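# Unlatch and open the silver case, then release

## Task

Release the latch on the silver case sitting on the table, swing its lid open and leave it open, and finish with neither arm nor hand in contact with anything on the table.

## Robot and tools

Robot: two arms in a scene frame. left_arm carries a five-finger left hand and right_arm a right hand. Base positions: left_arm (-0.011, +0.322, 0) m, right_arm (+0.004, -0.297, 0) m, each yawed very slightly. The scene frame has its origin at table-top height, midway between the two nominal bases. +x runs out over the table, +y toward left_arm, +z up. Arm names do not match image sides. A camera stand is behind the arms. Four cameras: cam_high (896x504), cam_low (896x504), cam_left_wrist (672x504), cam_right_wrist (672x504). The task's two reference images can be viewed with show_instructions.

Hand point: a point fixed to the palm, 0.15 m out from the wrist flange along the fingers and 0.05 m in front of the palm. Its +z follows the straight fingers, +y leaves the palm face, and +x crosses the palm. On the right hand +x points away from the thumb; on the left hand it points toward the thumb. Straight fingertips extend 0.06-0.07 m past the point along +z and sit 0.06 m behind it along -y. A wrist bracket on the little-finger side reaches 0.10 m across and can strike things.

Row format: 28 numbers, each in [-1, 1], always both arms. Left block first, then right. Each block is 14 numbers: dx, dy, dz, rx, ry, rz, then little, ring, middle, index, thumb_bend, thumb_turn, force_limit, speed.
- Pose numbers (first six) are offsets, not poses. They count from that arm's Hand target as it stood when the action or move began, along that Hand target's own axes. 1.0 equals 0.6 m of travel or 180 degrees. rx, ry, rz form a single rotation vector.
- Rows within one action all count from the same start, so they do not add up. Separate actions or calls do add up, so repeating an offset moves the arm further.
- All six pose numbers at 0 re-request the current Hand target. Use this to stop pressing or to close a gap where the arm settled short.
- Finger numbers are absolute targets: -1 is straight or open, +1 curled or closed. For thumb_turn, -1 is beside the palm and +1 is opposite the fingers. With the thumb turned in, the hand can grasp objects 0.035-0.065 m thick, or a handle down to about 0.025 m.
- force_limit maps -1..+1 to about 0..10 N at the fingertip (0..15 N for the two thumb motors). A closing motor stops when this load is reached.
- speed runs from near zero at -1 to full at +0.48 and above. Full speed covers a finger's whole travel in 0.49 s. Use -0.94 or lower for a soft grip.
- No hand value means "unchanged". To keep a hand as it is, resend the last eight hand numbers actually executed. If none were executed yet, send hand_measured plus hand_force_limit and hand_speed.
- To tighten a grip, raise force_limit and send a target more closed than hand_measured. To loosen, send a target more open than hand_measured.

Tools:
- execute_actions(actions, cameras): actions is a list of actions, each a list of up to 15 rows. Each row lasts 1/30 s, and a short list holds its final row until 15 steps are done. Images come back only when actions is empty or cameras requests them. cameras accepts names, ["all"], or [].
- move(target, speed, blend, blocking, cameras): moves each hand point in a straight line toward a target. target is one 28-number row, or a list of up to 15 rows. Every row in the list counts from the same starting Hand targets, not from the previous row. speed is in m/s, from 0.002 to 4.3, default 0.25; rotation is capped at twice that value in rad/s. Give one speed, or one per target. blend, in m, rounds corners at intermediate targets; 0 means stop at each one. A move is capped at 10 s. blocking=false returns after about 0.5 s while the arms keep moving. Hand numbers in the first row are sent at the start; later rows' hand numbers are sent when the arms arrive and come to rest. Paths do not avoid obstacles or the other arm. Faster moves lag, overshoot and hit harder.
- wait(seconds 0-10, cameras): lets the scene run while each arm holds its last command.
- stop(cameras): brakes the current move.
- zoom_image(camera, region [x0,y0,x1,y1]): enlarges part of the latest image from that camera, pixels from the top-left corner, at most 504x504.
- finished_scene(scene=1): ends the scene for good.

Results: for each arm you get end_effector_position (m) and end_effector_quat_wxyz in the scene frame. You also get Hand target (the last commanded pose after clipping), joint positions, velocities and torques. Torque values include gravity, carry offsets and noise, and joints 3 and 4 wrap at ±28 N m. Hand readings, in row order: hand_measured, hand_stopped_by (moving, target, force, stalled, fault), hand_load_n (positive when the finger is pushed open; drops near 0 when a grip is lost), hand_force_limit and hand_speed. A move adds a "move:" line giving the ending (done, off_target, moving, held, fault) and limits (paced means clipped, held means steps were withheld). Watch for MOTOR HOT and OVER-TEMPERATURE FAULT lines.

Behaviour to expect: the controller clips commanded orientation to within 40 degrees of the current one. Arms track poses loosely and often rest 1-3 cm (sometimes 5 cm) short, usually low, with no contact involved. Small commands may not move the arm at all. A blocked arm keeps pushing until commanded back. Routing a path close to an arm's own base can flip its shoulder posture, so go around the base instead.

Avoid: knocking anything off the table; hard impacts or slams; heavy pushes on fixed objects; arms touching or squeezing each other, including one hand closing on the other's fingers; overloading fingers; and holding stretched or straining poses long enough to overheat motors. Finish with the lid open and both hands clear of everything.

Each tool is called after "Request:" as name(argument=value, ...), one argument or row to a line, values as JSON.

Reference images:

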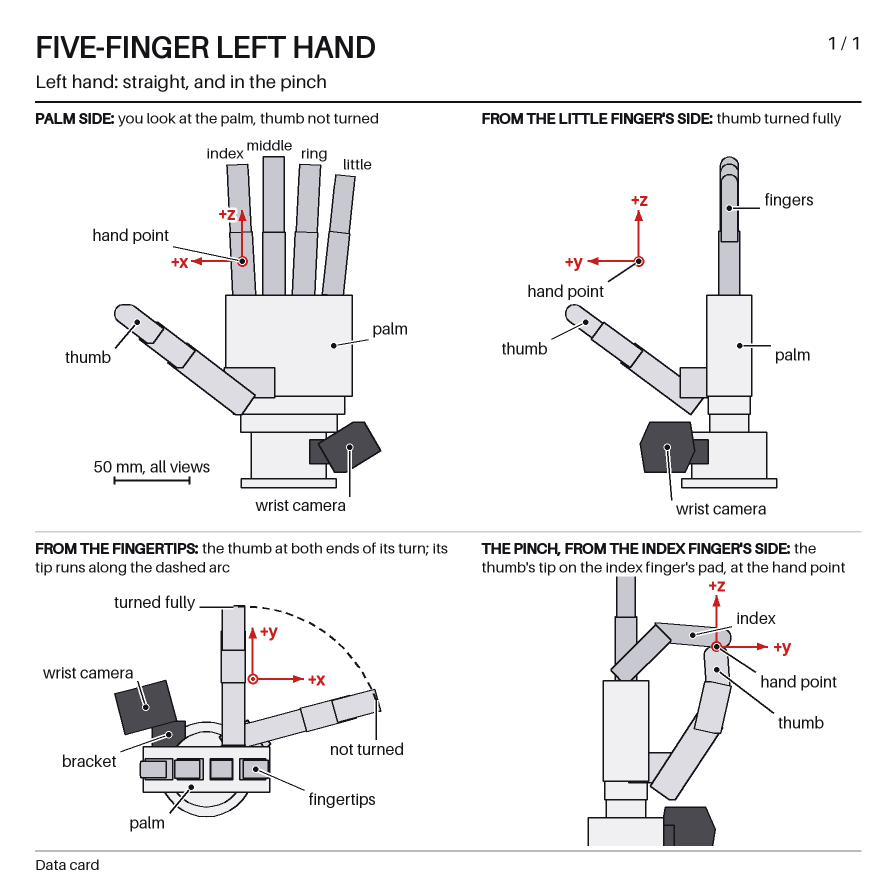

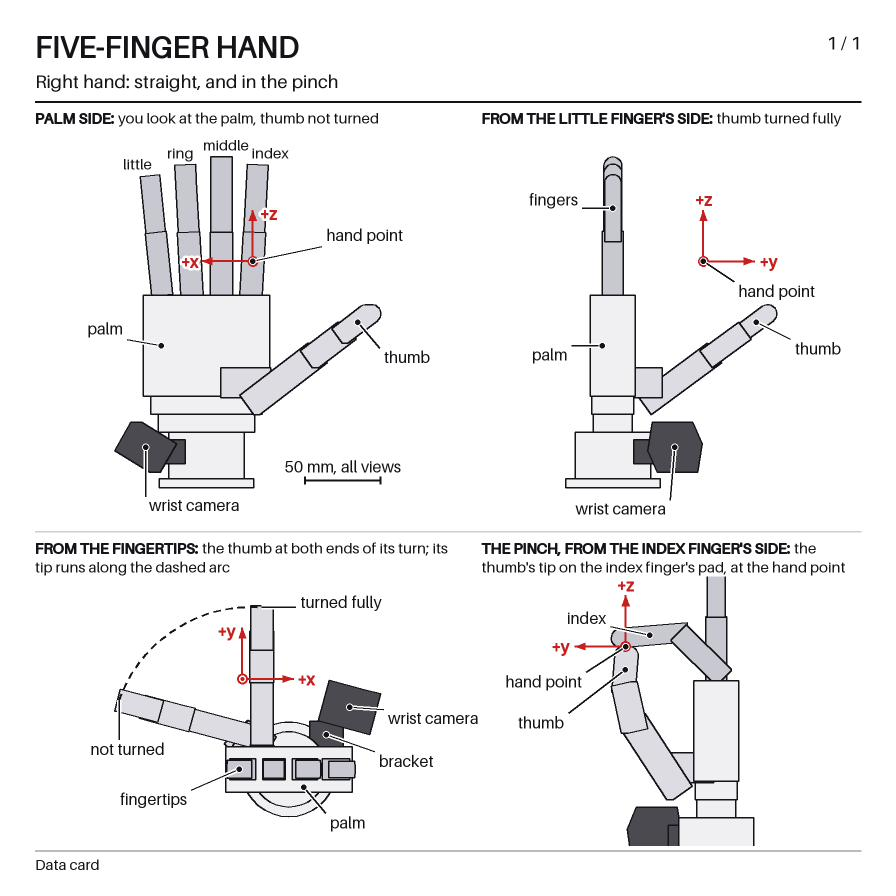

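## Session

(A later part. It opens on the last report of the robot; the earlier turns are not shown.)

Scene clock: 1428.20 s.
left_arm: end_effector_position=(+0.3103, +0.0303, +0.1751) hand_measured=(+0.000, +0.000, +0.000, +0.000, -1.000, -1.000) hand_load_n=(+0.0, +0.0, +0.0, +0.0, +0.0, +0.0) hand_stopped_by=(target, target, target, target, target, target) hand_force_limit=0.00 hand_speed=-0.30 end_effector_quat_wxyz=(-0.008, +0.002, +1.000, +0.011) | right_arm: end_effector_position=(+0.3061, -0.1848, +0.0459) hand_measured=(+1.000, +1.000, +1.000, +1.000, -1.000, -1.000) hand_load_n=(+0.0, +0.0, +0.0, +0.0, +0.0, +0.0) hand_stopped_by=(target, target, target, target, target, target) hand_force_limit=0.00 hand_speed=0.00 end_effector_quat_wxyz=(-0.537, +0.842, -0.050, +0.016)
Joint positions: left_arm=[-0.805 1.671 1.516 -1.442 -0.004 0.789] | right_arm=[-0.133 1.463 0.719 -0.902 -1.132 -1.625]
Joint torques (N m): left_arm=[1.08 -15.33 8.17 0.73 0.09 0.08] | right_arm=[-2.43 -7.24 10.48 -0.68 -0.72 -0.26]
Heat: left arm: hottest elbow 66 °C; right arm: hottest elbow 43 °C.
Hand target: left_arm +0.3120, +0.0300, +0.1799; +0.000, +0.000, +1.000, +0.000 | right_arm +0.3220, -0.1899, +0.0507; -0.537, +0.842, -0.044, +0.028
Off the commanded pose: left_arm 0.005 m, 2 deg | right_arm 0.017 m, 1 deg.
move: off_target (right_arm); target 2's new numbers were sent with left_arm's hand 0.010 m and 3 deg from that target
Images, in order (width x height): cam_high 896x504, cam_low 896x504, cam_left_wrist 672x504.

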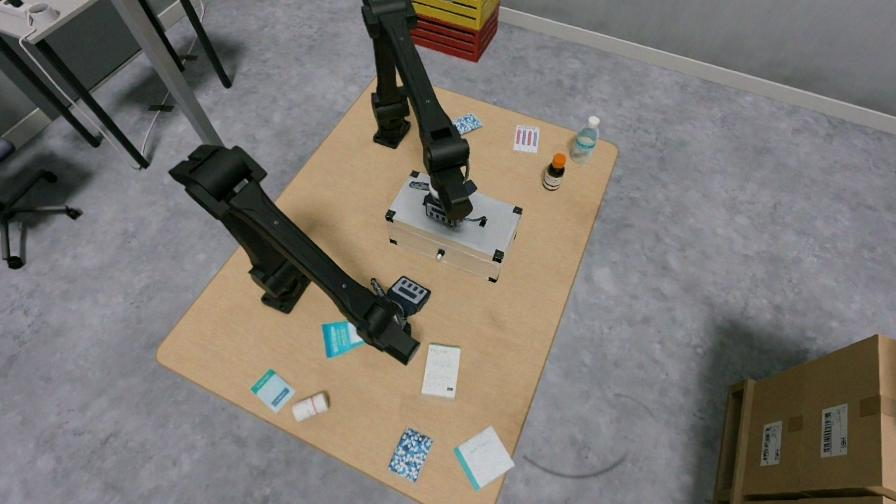

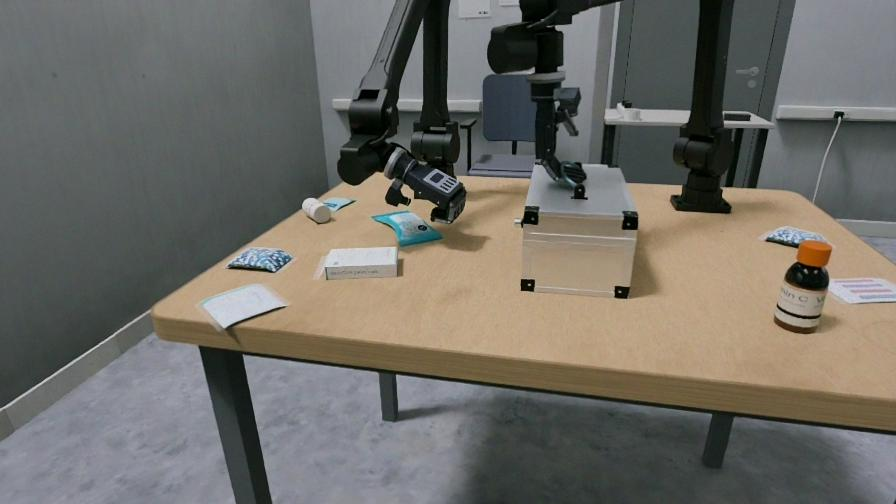

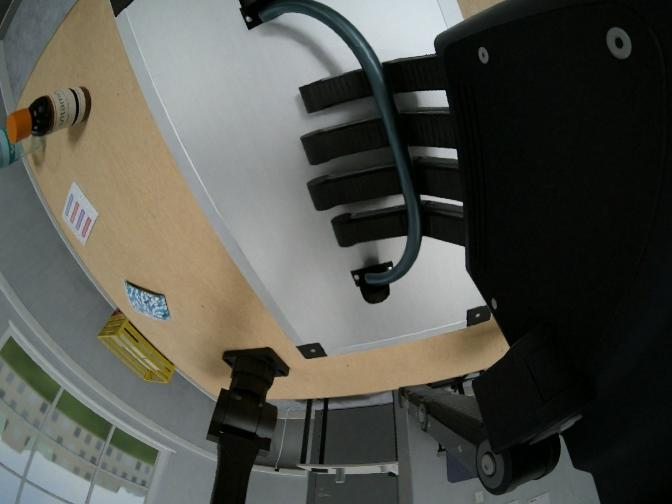

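Request:
move(
  target=[
    [-0.008,0.01,-0.012,0,0,0,0.5,0.5,0.5,0.5,-1,-1,0,-0.3, 0,0,0,0,0,0,1,1,1,1,-1,-1,0,0],
    [-0.0217,0.0467,-0.065,0,0,0,0.5,0.5,0.5,0.5,-1,-1,0,-0.3, -0.0092,-0.0052,0.1297,0,0,0,1,1,1,1,-1,-1,0,0],
  ],
  cameras=["cam_low","cam_left_wrist","cam_high"],
  speed=0.08,
)

Request:
zoom_image(
  camera="cam_low",
  region=[460, 130, 660, 310],
)

Request:
zoom_image(
  camera="cam_high",
  region=[380, 180, 530, 310],
)

Scene clock: 1459.50 s.
left_arm: end_effector_position=(+0.3152, +0.0586, +0.1828) hand_measured=(+0.500, +0.500, +0.500, +0.500, -1.000, -1.000) hand_load_n=(+0.0, +0.0, +0.0, +3.0, -0.5, +0.0) hand_stopped_by=(target, target, target, target, target, target) hand_force_limit=0.00 hand_speed=-0.30 end_effector_quat_wxyz=(-0.024, +0.002, +0.999, +0.024) | right_arm: end_effector_position=(+0.3285, -0.1213, +0.0250) hand_measured=(+1.000, +1.000, +1.000, +1.000, -1.000, -1.000) hand_load_n=(+0.0, +0.0, +0.0, +0.0, +0.0, +0.0) hand_stopped_by=(target, target, target, target, target, target) hand_force_limit=0.00 hand_speed=0.00 end_effector_quat_wxyz=(-0.537, +0.842, -0.040, +0.036)
Joint positions: left_arm=[-0.756 1.656 1.509 -1.491 -0.002 0.838] | right_arm=[0.06 1.479 0.644 -0.361 -1.103 -1.175]
Joint torques (N m): left_arm=[1.67 -17.26 12.52 -1.22 0.02 0.19] | right_arm=[-0.91 -8.12 6.53 1.17 -0.57 0.15]
Heat: left arm: hottest elbow 63 °C; right arm: hottest elbow 44 °C.
Hand target: left_arm +0.3250, +0.0582, +0.2189; +0.000, +0.000, +1.000, +0.000 | right_arm +0.3239, -0.1179, +0.0206; -0.537, +0.842, -0.044, +0.028
Off the commanded pose: left_arm 0.037 m, 4 deg | right_arm 0.007 m, 1 deg.
move: off_target (left_arm)
Images, in order (width x height): cam_high 896x504, cam_low 896x504, cam_left_wrist 672x504.

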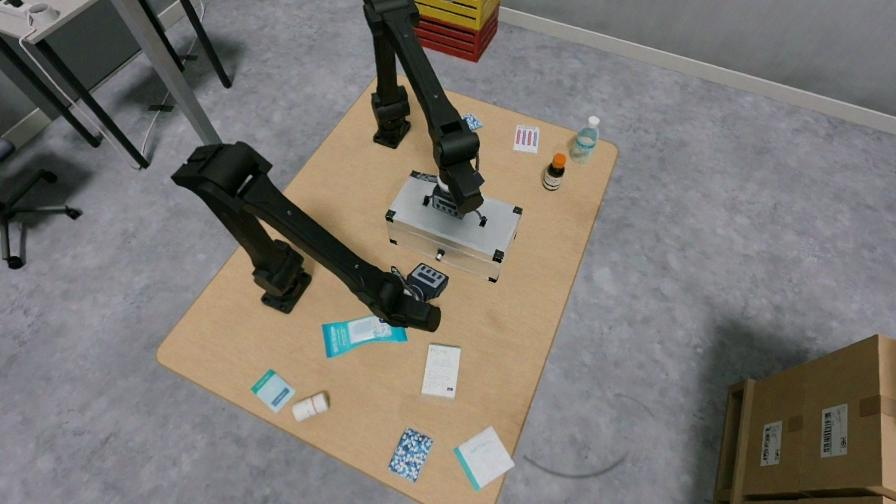

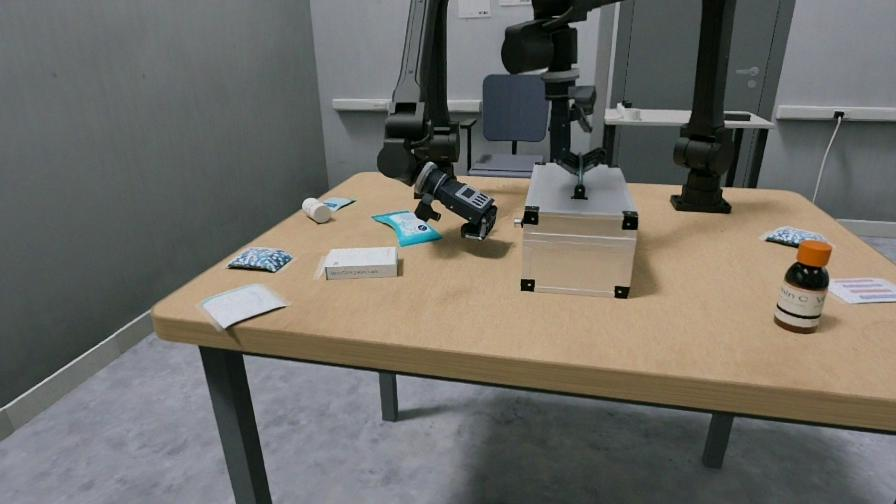

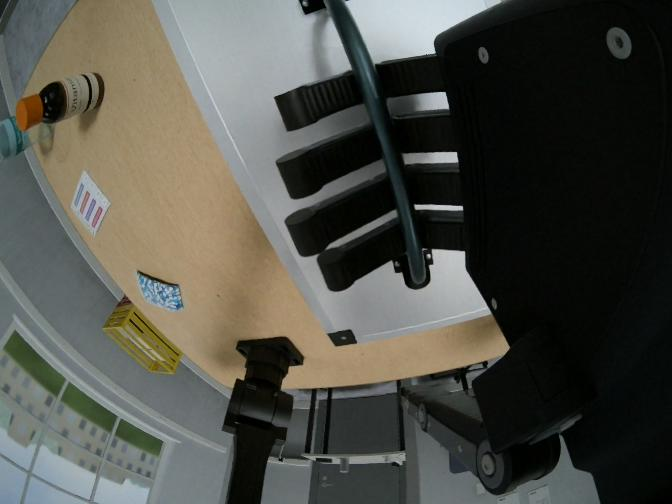

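Scaled by 2.520 from the camera's 896x504 image, which has a finer 1280x720 frame.

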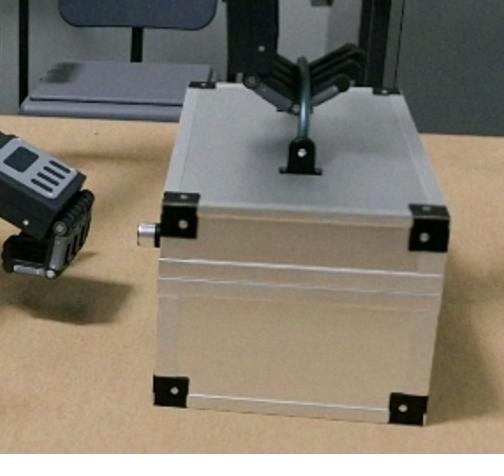

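Scaled by 3.360 from the camera's 896x504 image, which has a finer 1280x720 frame.

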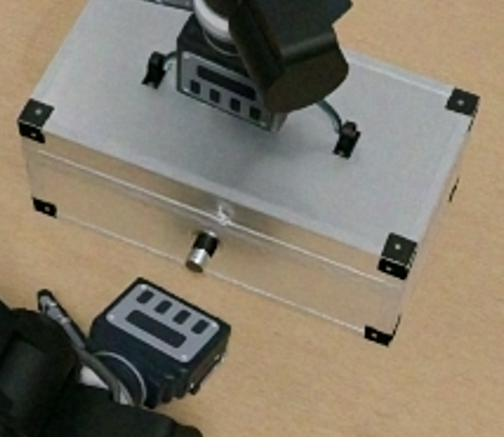

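Request:
move(
  target=[
    [0,0,0,0,0,0,0.5,0.5,0.5,0.5,-1,-1,0,-0.3, -0.0101,-0.0406,0.0871,0,0,0,1,1,1,1,-1,-1,0,0],
    [0,0,0,0,0,0,0.5,0.5,0.5,0.5,-1,-1,0,-0.3, -0.0131,-0.0525,0.1127,0,0,0,1,1,1,1,-1,-1,0,0],
  ],
  cameras=["cam_low","cam_high"],
  speed=0.06,
)

Request:
zoom_image(
  camera="cam_low",
  region=[460, 130, 660, 310],
)

Request:
zoom_image(
  camera="cam_low",
  region=[500, 200, 550, 240],
)

Scene clock: 1483.27 s.
left_arm: end_effector_position=(+0.3163, +0.0632, +0.1835) hand_measured=(+0.500, +0.500, +0.500, +0.500, -1.000, -1.000) hand_load_n=(+0.5, +0.0, +0.0, +4.5, +0.0, +0.0) hand_stopped_by=(target, target, target, target, target, target) hand_force_limit=0.00 hand_speed=-0.30 end_effector_quat_wxyz=(-0.027, +0.001, +0.999, +0.026) | right_arm: end_effector_position=(+0.3323, -0.0617, +0.0239) hand_measured=(+1.000, +1.000, +1.000, +1.000, -1.000, -1.000) hand_load_n=(+0.0, +0.0, +0.0, -1.0, +0.0, -0.5) hand_stopped_by=(target, target, target, target, target, target) hand_force_limit=0.00 hand_speed=0.00 end_effector_quat_wxyz=(-0.532, +0.843, -0.057, +0.045)
Joint positions: left_arm=[-0.747 1.656 1.509 -1.5 -0.003 0.845] | right_arm=[0.236 1.481 0.602 -0.011 -0.985 -0.816]
Joint torques (N m): left_arm=[0.85 -17.26 12.52 -0.91 0.07 0.12] | right_arm=[2.14 -7.24 7.83 2.18 -0.69 0.23]
Heat: left arm: hottest elbow 66 °C; right arm: hottest elbow 43 °C.
Hand target: left_arm +0.3250, +0.0581, +0.2189; +0.000, +0.000, +1.000, +0.000 | right_arm +0.3238, -0.0428, +0.0206; -0.537, +0.842, -0.044, +0.028
Off the commanded pose: left_arm 0.037 m, 4 deg | right_arm 0.021 m, 2 deg.
move: off_target (left_arm, right_arm)
Images, in order (width x height): cam_high 896x504, cam_low 896x504.

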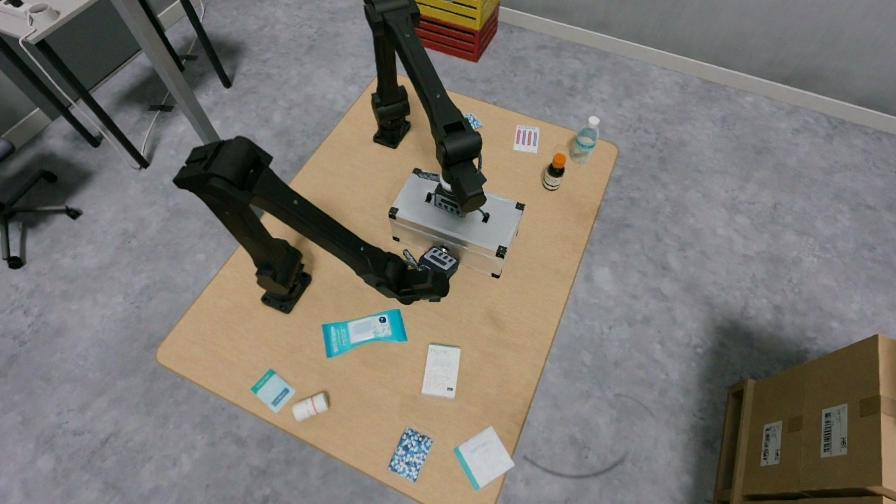

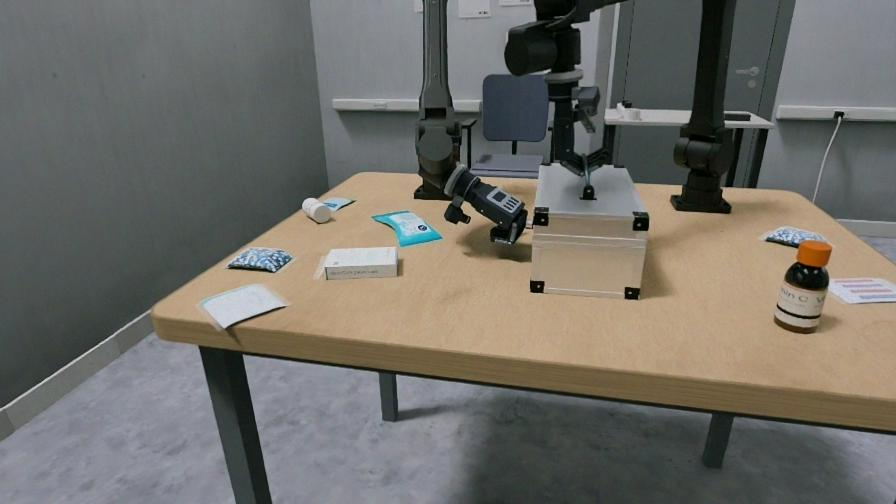

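Scaled by 2.520 from the camera's 896x504 image, which has a finer 1280x720 frame.

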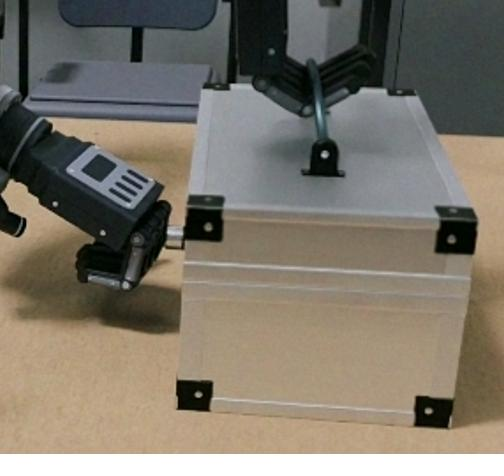

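Scaled by 10.080 from the camera's 896x504 image, which has a finer 1280x720 frame.

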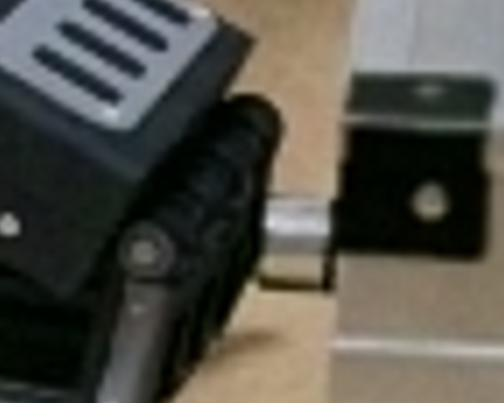

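Request:
move(
  target=[
    [0,0,-0.05,0,0,0,0.5,0.5,0.5,0.5,-1,-1,0,-0.3, 0,0,0,0,0,0,1,1,1,1,-1,-1,0,0],
  ],
  cameras=["cam_low","cam_high","cam_left_wrist"],
  speed=0.05,
)

Request:
zoom_image(
  camera="cam_low",
  region=[460, 130, 660, 310],
)

Request:
zoom_image(
  camera="cam_high",
  region=[380, 180, 530, 310],
)

Scene clock: 1547.93 s.
left_arm: end_effector_position=(+0.3144, +0.0731, +0.1911) hand_measured=(+0.500, +0.500, +0.500, +0.500, -1.000, -1.000) hand_load_n=(+0.5, +0.0, +0.0, +4.5, +0.0, +0.0) hand_stopped_by=(target, target, target, target, target, target) hand_force_limit=0.00 hand_speed=-0.30 end_effector_quat_wxyz=(-0.037, +0.002, +0.998, +0.040) | right_arm: end_effector_position=(+0.3316, -0.0592, +0.0239) hand_measured=(+1.000, +1.000, +1.000, +1.000, -1.000, -1.000) hand_load_n=(+0.0, +0.0, +0.0, -0.5, -0.5, +0.0) hand_stopped_by=(target, target, target, target, target, target) hand_force_limit=0.00 hand_speed=0.00 end_effector_quat_wxyz=(-0.533, +0.843, -0.054, +0.044)
Joint positions: left_arm=[-0.738 1.656 1.521 -1.545 -0.012 0.856] | right_arm=[0.242 1.483 0.602 -0.004 -0.985 -0.812]
Joint torques (N m): left_arm=[0.32 -18.02 16.34 -2.15 0.42 -0.02] | right_arm=[1.49 -7.53 7.71 1.92 -0.67 0.19]
Heat: left arm: hottest elbow 68 °C; right arm: hottest elbow 43 °C.
Hand target: left_arm +0.3250, +0.0581, +0.2488; +0.000, +0.000, +1.000, +0.000 | right_arm +0.3239, -0.0429, +0.0206; -0.537, +0.842, -0.044, +0.028
Off the commanded pose: left_arm 0.061 m, 6 deg | right_arm 0.018 m, 2 deg.
move: off_target (left_arm, right_arm)
Images, in order (width x height): cam_high 896x504, cam_low 896x504, cam_left_wrist 672x504.

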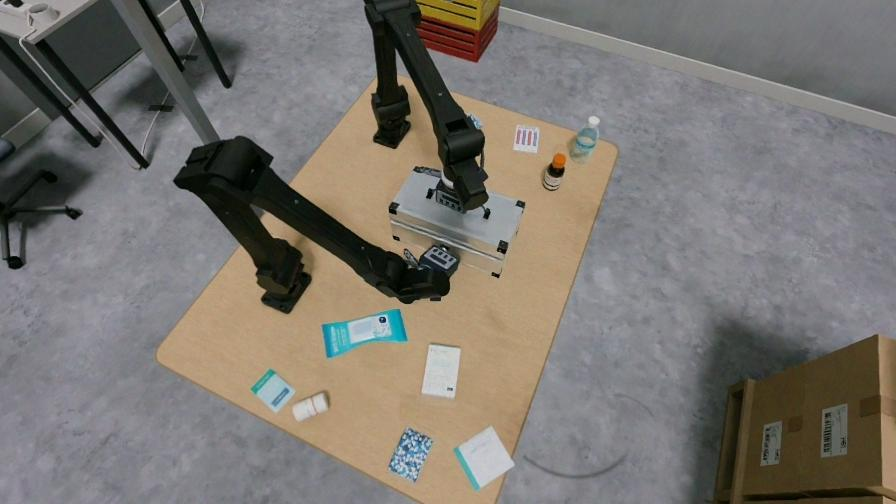

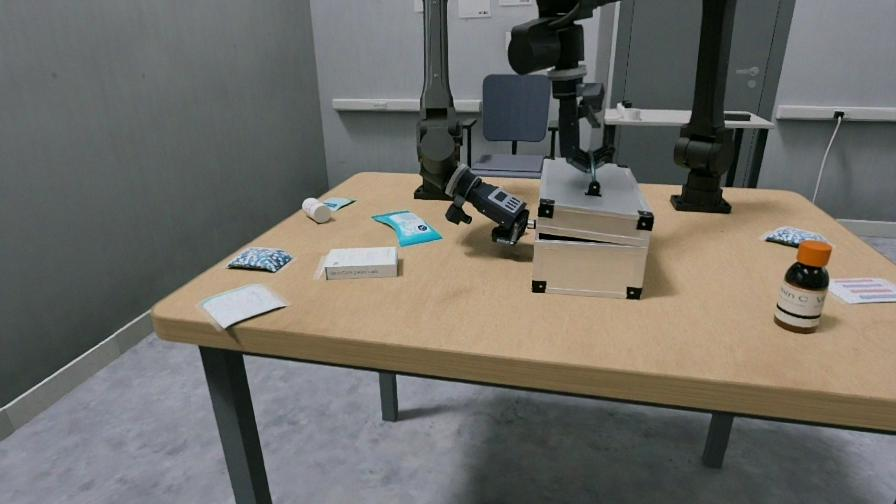

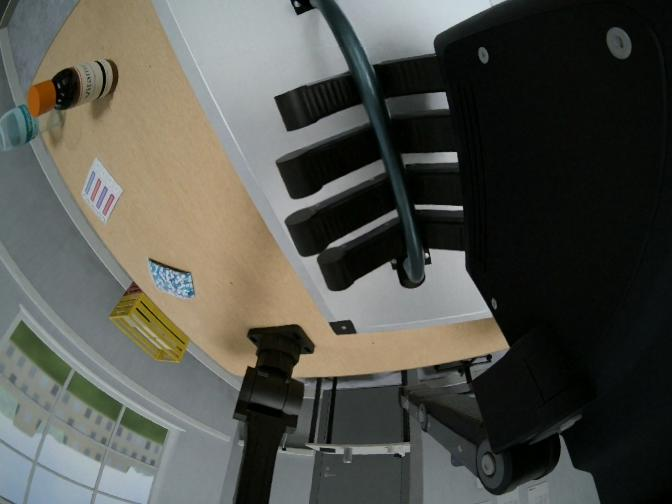

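Scaled by 2.520 from the camera's 896x504 image, which has a finer 1280x720 frame.

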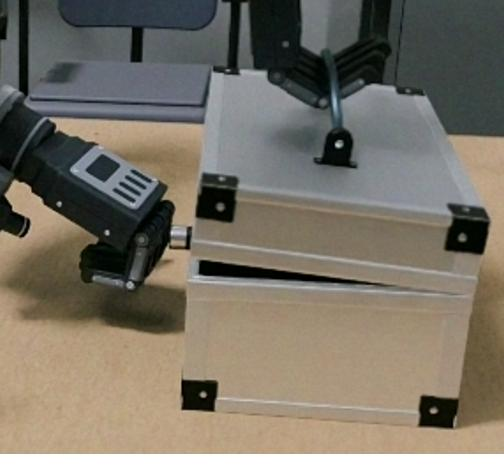

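Scaled by 3.360 from the camera's 896x504 image, which has a finer 1280x720 frame.

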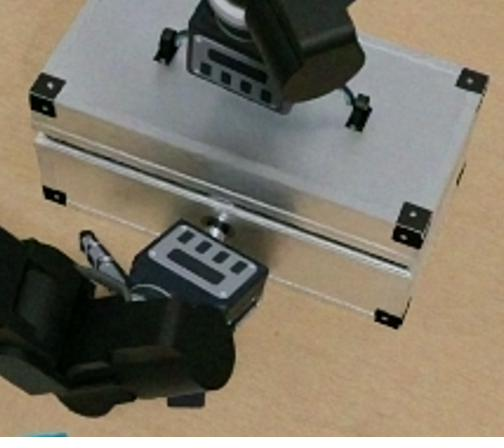

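Request:
move(
  target=[
    [0,0.09,-0.012,0.194,0,0,0.5,0.5,0.5,0.5,-1,-1,0,-0.3, 0,0,0,0,0,0,1,1,1,1,-1,-1,0,0],
  ],
  cameras=["cam_low","cam_high","cam_left_wrist"],
  speed=0.06,
)

Request:
zoom_image(
  camera="cam_low",
  region=[460, 90, 700, 310],
)

Scene clock: 1657.63 s.
left_arm: end_effector_position=(+0.3207, +0.1192, +0.2060) hand_measured=(+0.500, +0.500, +0.500, +0.500, -1.000, -1.000) hand_load_n=(+0.0, +0.0, +0.0, +5.0, +0.0, -0.5) hand_stopped_by=(target, target, target, target, target, target) hand_force_limit=0.00 hand_speed=-0.30 end_effector_quat_wxyz=(-0.049, +0.000, +0.964, -0.259) | right_arm: end_effector_position=(+0.3285, -0.0537, +0.0232) hand_measured=(+1.000, +1.000, +1.000, +1.000, -1.000, -1.000) hand_load_n=(+0.0, +0.0, -0.5, +0.0, +0.0, +0.0) hand_stopped_by=(target, target, target, target, target, target) hand_force_limit=0.00 hand_speed=0.00 end_effector_quat_wxyz=(-0.534, +0.843, -0.049, +0.040)
Joint positions: left_arm=[-0.411 1.403 1.294 -1.343 0.522 1.147] | right_arm=[0.258 1.487 0.602 0.003 -0.985 -0.807]
Joint torques (N m): left_arm=[1.38 -17.26 11.82 0.85 2 -0.23] | right_arm=[0.56 -7.65 7.73 1.88 -0.68 0.16]
Heat: left arm: hottest elbow 79 °C; right arm: hottest elbow 43 °C.
Hand target: left_arm +0.3249, +0.1121, +0.2562; +0.000, +0.000, +0.954, -0.300 | right_arm +0.3238, -0.0429, +0.0205; -0.537, +0.842, -0.044, +0.028
Off the commanded pose: left_arm 0.051 m, 7 deg | right_arm 0.012 m, 2 deg.
move: off_target (left_arm, right_arm)
Images, in order (width x height): cam_high 896x504, cam_low 896x504, cam_left_wrist 672x504.

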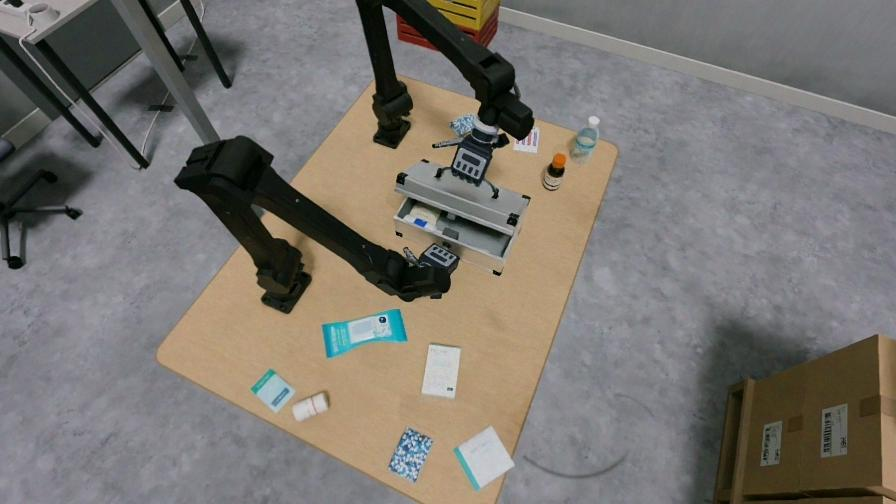

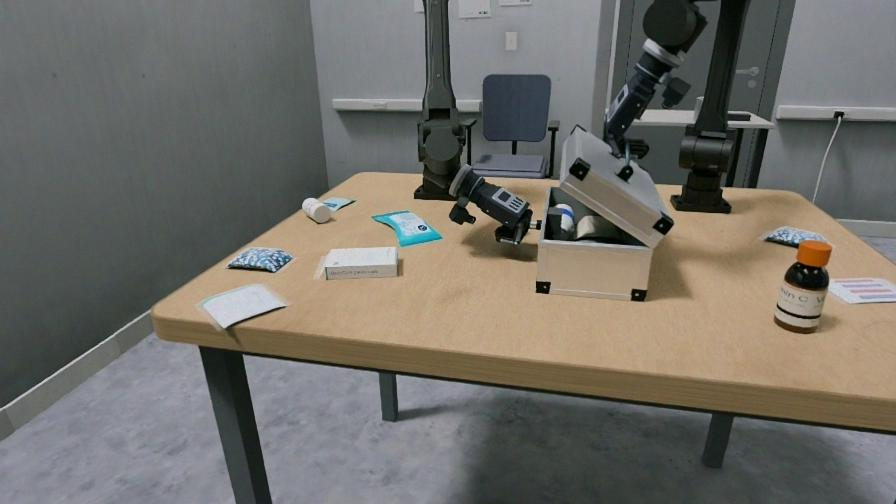

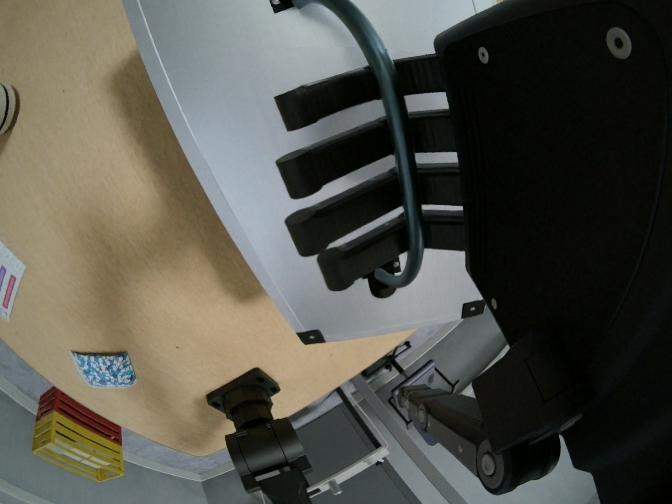

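Scaled by 2.100 from the camera's 896x504 image, which has a finer 1280x720 frame.

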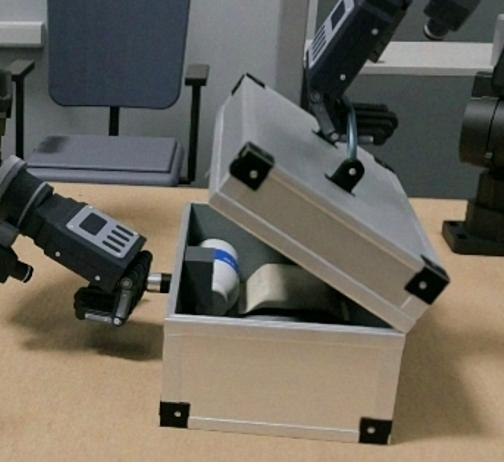

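Request:
move(
  target=[
    [0,0.0706,0.0137,0.111,0,0,0.5,0.5,0.5,0.5,-1,-1,0,-0.3, 0.011,0.0217,-0.106,0,0,0,1,1,1,1,-1,-1,0,0],
    [0.005,0.13,0.0229,0.239,0,0,0.5,0.5,0.5,0.5,-1,-1,0,-0.3, 0.0222,0.0435,-0.2118,0,0,0,1,1,1,1,-1,-1,0,0],
  ],
  cameras=["cam_low","cam_high","cam_left_wrist"],
  speed=0.1,
  blend=[0.02,0],
)

Request:
zoom_image(
  camera="cam_low",
  region=[460, 90, 700, 310],
)

Scene clock: 1684.57 s.
left_arm: end_effector_position=(+0.3197, +0.1636, +0.2006) hand_measured=(+0.500, +0.500, +0.500, +0.500, -1.000, -1.000) hand_load_n=(+0.0, +0.0, +0.0, +1.0, +0.0, +0.0) hand_stopped_by=(target, target, target, target, target, target) hand_force_limit=0.00 hand_speed=-0.30 end_effector_quat_wxyz=(+0.009, +0.016, +0.779, -0.626) | right_arm: end_effector_position=(+0.3072, -0.1649, +0.0450) hand_measured=(+1.000, +1.000, +1.000, +1.000, -1.000, -1.000) hand_load_n=(+0.0, +0.0, +0.0, +0.0, +0.0, +0.0) hand_stopped_by=(target, target, target, target, target, target) hand_force_limit=0.00 hand_speed=0.00 end_effector_quat_wxyz=(-0.536, +0.842, -0.049, +0.015)
Joint positions: left_arm=[0.032 1.401 1.021 -1.446 1.347 1.866] | right_arm=[-0.072 1.441 0.692 -0.77 -1.132 -1.483]
Joint torques (N m): left_arm=[1.49 -6.65 8.36 -1.17 1.05 0.03] | right_arm=[-2.73 -7.47 10.69 -0.49 -0.75 -0.2]
Heat: left arm: hottest elbow 71 °C; right arm: hottest elbow 43 °C.
Hand target: left_arm +0.3220, +0.1682, +0.2003; +0.000, +0.000, +0.778, -0.629 | right_arm +0.3242, -0.1698, +0.0508; -0.537, +0.842, -0.044, +0.028
Off the commanded pose: left_arm 0.005 m, 2 deg | right_arm 0.018 m, 2 deg.
move: off_target (right_arm)
Images, in order (width x height): cam_high 896x504, cam_low 896x504, cam_left_wrist 672x504.

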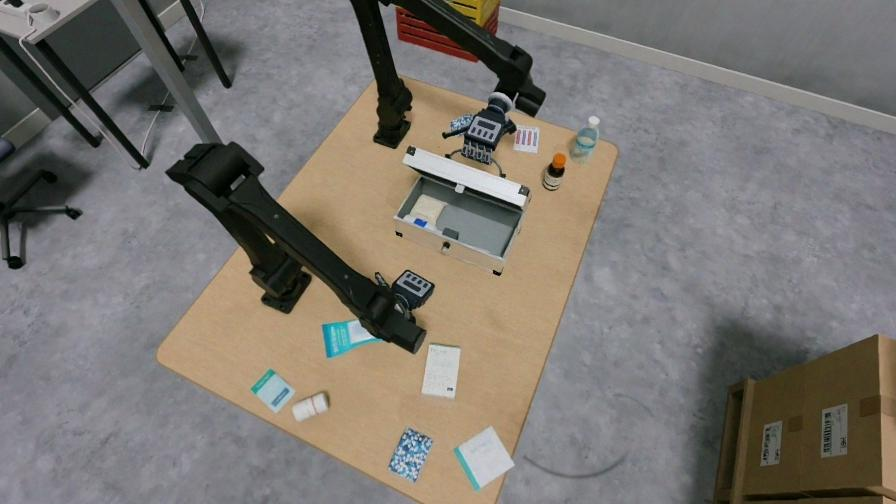

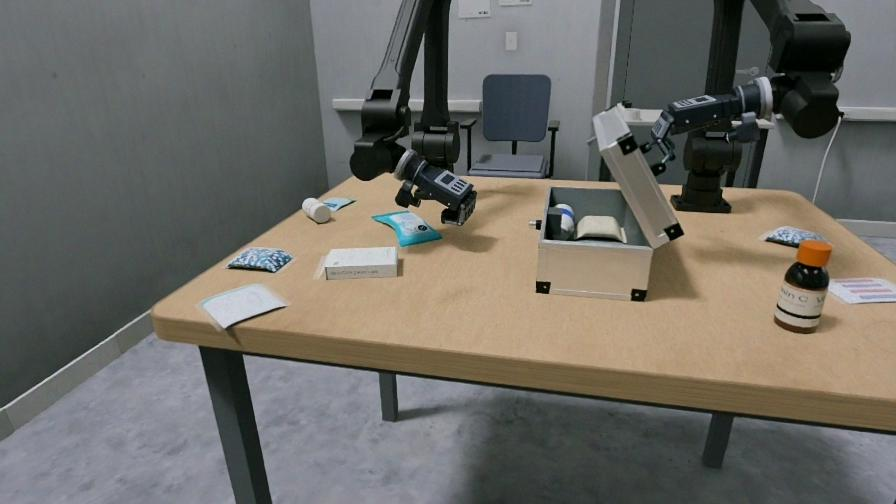

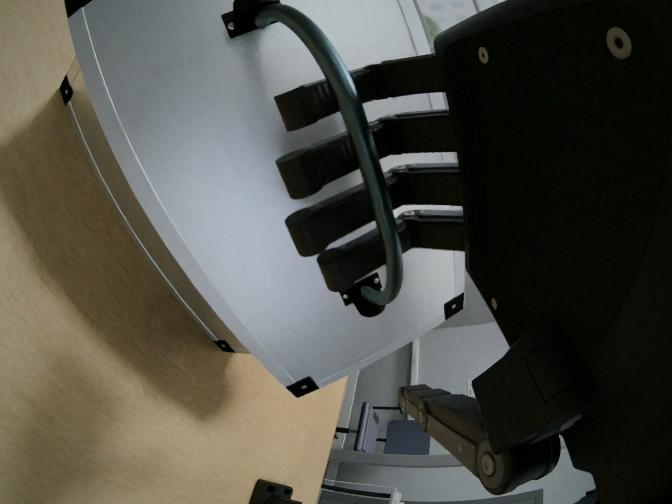

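Scaled by 2.100 from the camera's 896x504 image, which has a finer 1280x720 frame.

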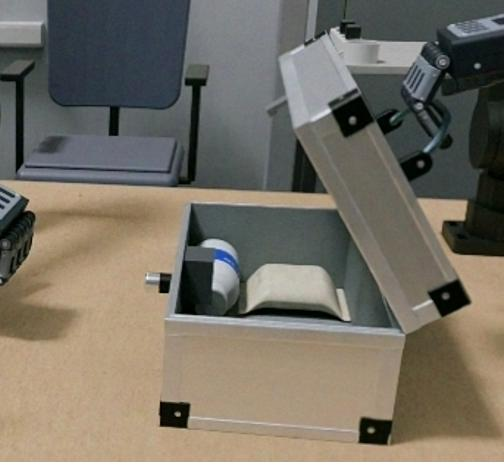

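Request:
move(
  target=[
    [0,0.0417,-0.0355,0.0,0,0,0.5,0.5,0.5,0.5,-1,-1,0,-0.3, 0,0,0,0,0,0,1,1,1,1,-1,-1,0,0],
  ],
  cameras=["cam_low","cam_high","cam_left_wrist"],
  speed=0.08,
)

Request:
zoom_image(
  camera="cam_low",
  region=[460, 90, 700, 310],
)

Scene clock: 1709.13 s.
left_arm: end_effector_position=(+0.3184, +0.1891, +0.1827) hand_measured=(+0.500, +0.500, +0.500, +0.500, -1.000, -1.000) hand_load_n=(+0.0, +0.0, +0.0, +0.5, +0.0, +0.0) hand_stopped_by=(target, target, target, target, target, target) hand_force_limit=0.00 hand_speed=-0.30 end_effector_quat_wxyz=(+0.008, +0.005, +0.780, -0.625) | right_arm: end_effector_position=(+0.3072, -0.1649, +0.0450) hand_measured=(+1.000, +1.000, +1.000, +1.000, -1.000, -1.000) hand_load_n=(+0.0, +0.0, +0.0, +0.0, +0.0, -0.5) hand_stopped_by=(target, target, target, target, target, target) hand_force_limit=0.00 hand_speed=0.00 end_effector_quat_wxyz=(-0.536, +0.842, -0.049, +0.015)
Joint positions: left_arm=[0.103 1.466 1.021 -1.604 1.322 2.082] | right_arm=[-0.072 1.441 0.692 -0.77 -1.132 -1.483]
Joint torques (N m): left_arm=[1.44 -6.77 7.92 -1.24 0.67 0.12] | right_arm=[-2.73 -7.24 10.74 -0.49 -0.73 -0.24]
Heat: left arm: hottest elbow 67 °C; right arm: hottest elbow 45 °C.
Hand target: left_arm +0.3220, +0.1942, +0.1803; +0.000, +0.000, +0.778, -0.629 | right_arm +0.3242, -0.1698, +0.0508; -0.537, +0.842, -0.044, +0.028
Off the commanded pose: left_arm 0.007 m, 1 deg | right_arm 0.019 m, 2 deg.
joint sent to its limit (left arm) — joint 6 (wrist roll), upper limit. The joint targets still meet the commanded pose.
move: off_target (right_arm)
Images, in order (width x height): cam_high 896x504, cam_low 896x504, cam_left_wrist 672x504.

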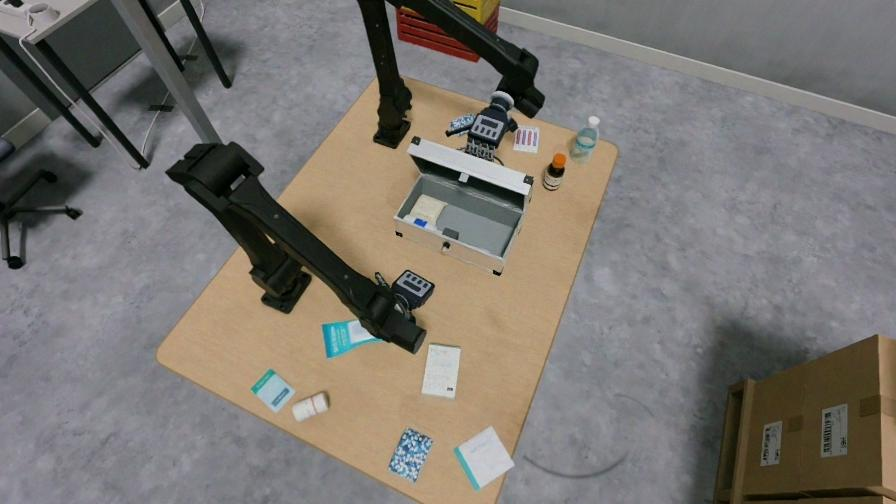

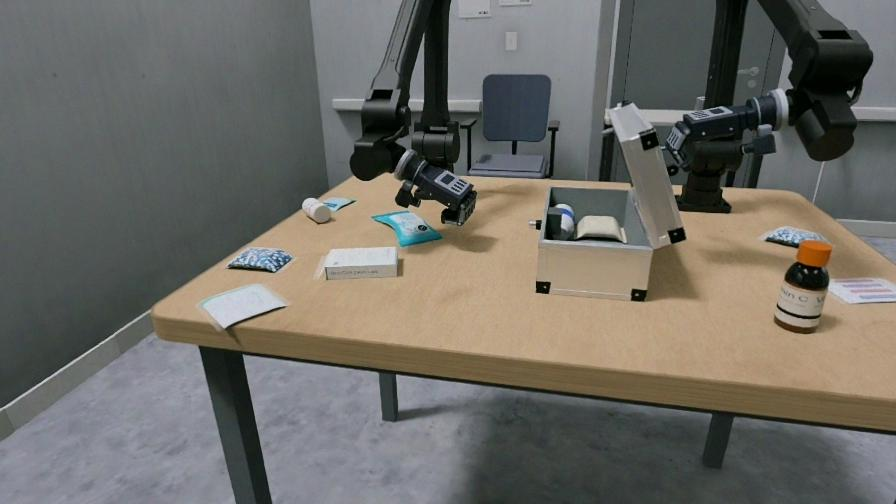

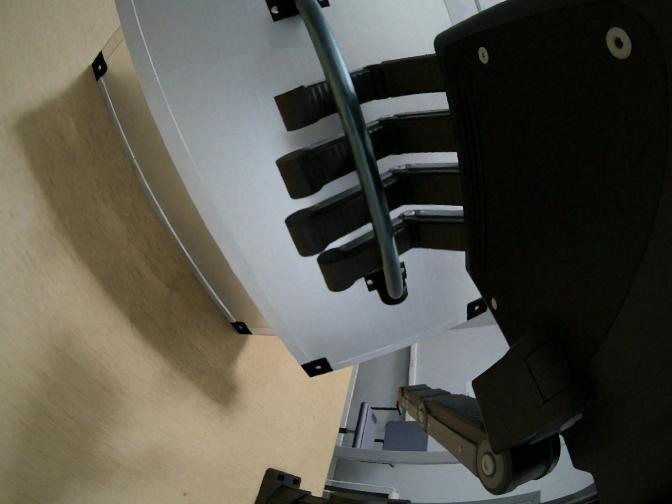

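Scaled by 2.100 from the camera's 896x504 image, which has a finer 1280x720 frame.

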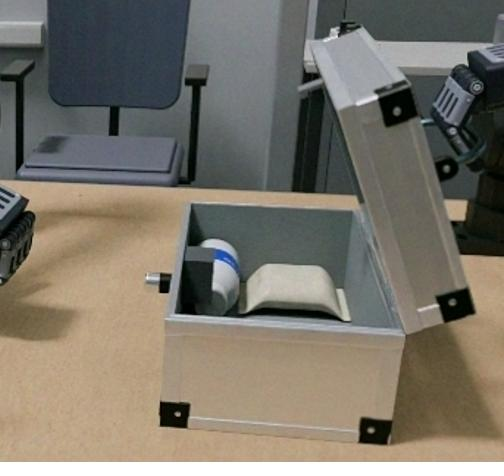

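Request:
move(
  target=[
    [0.01,0.061,-0.0467,0.0,0,0,0.5,0.5,0.5,0.5,-1,-1,0,-0.3, 0,0,0,0,0,0,1,1,1,1,-1,-1,0,0],
  ],
  cameras=["cam_low","cam_high","cam_left_wrist"],
  speed=0.08,
)

Request:
zoom_image(
  camera="cam_low",
  region=[460, 90, 700, 310],
)

Scene clock: 1719.43 s.
left_arm: end_effector_position=(+0.3160, +0.2270, +0.1610) hand_measured=(+0.500, +0.500, +0.500, +0.500, -1.000, -1.000) hand_load_n=(+0.0, +2.0, +0.5, +4.0, +0.0, +0.0) hand_stopped_by=(target, target, target, target, target, target) hand_force_limit=0.00 hand_speed=-0.30 end_effector_quat_wxyz=(+0.021, -0.025, +0.798, -0.601) | right_arm: end_effector_position=(+0.3072, -0.1649, +0.0450) hand_measured=(+1.000, +1.000, +1.000, +1.000, -1.000, -1.000) hand_load_n=(+0.5, +0.0, +0.0, +0.0, +0.0, +0.0) hand_stopped_by=(target, target, target, target, target, target) hand_force_limit=0.00 hand_speed=0.00 end_effector_quat_wxyz=(-0.536, +0.842, -0.049, +0.015)
Joint positions: left_arm=[0.2 1.469 0.989 -1.581 1.253 2.086] | right_arm=[-0.072 1.441 0.692 -0.77 -1.132 -1.483]
Joint torques (N m): left_arm=[0.85 -6.48 6.12 0.16 0.74 0.1] | right_arm=[-2.43 -7.53 10.73 -0.43 -0.74 -0.21]
Heat: left arm: hottest elbow 65 °C; right arm: hottest elbow 45 °C.
Hand target: left_arm +0.3160, +0.2293, +0.1503; +0.000, +0.000, +0.777, -0.629 | right_arm +0.3242, -0.1698, +0.0508; -0.537, +0.842, -0.044, +0.028
Off the commanded pose: left_arm 0.011 m, 5 deg | right_arm 0.019 m, 2 deg.
joint sent to its limit (left arm) — joint 6 (wrist roll), upper limit. The joint targets are off in orientation, not in position.
move: off_target (left_arm, right_arm)
Images, in order (width x height): cam_high 896x504, cam_low 896x504, cam_left_wrist 672x504.

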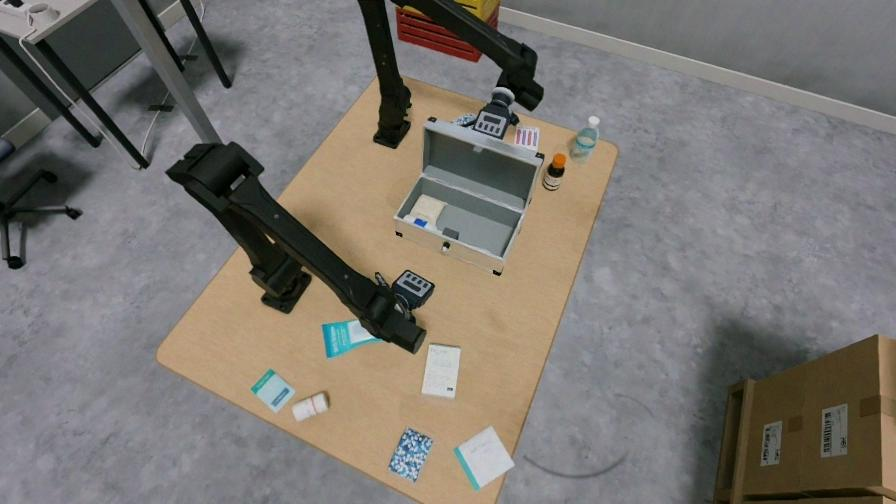

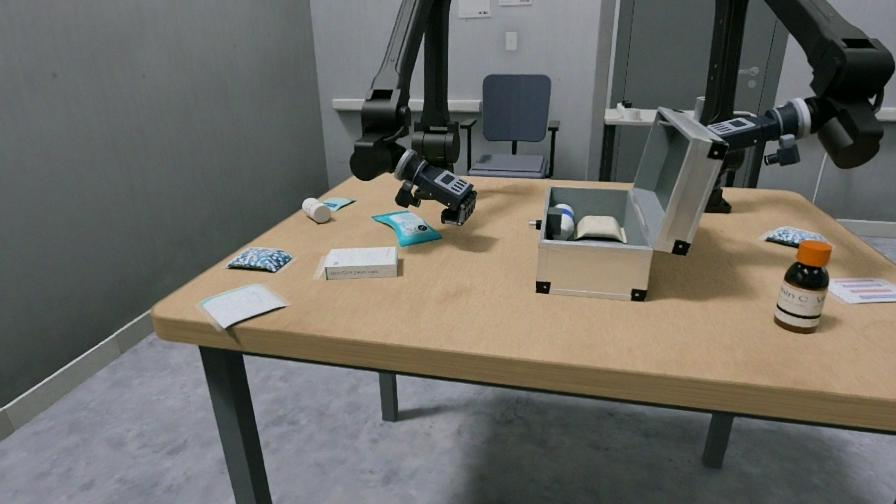

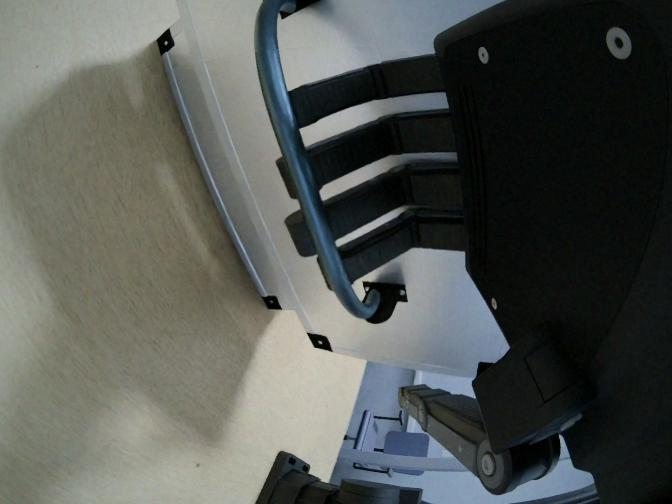

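Scaled by 2.100 from the camera's 896x504 image, which has a finer 1280x720 frame.

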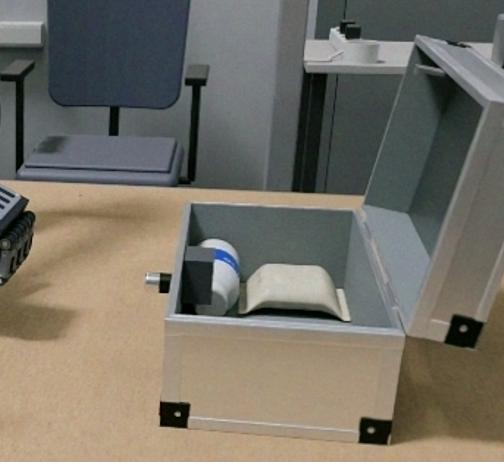

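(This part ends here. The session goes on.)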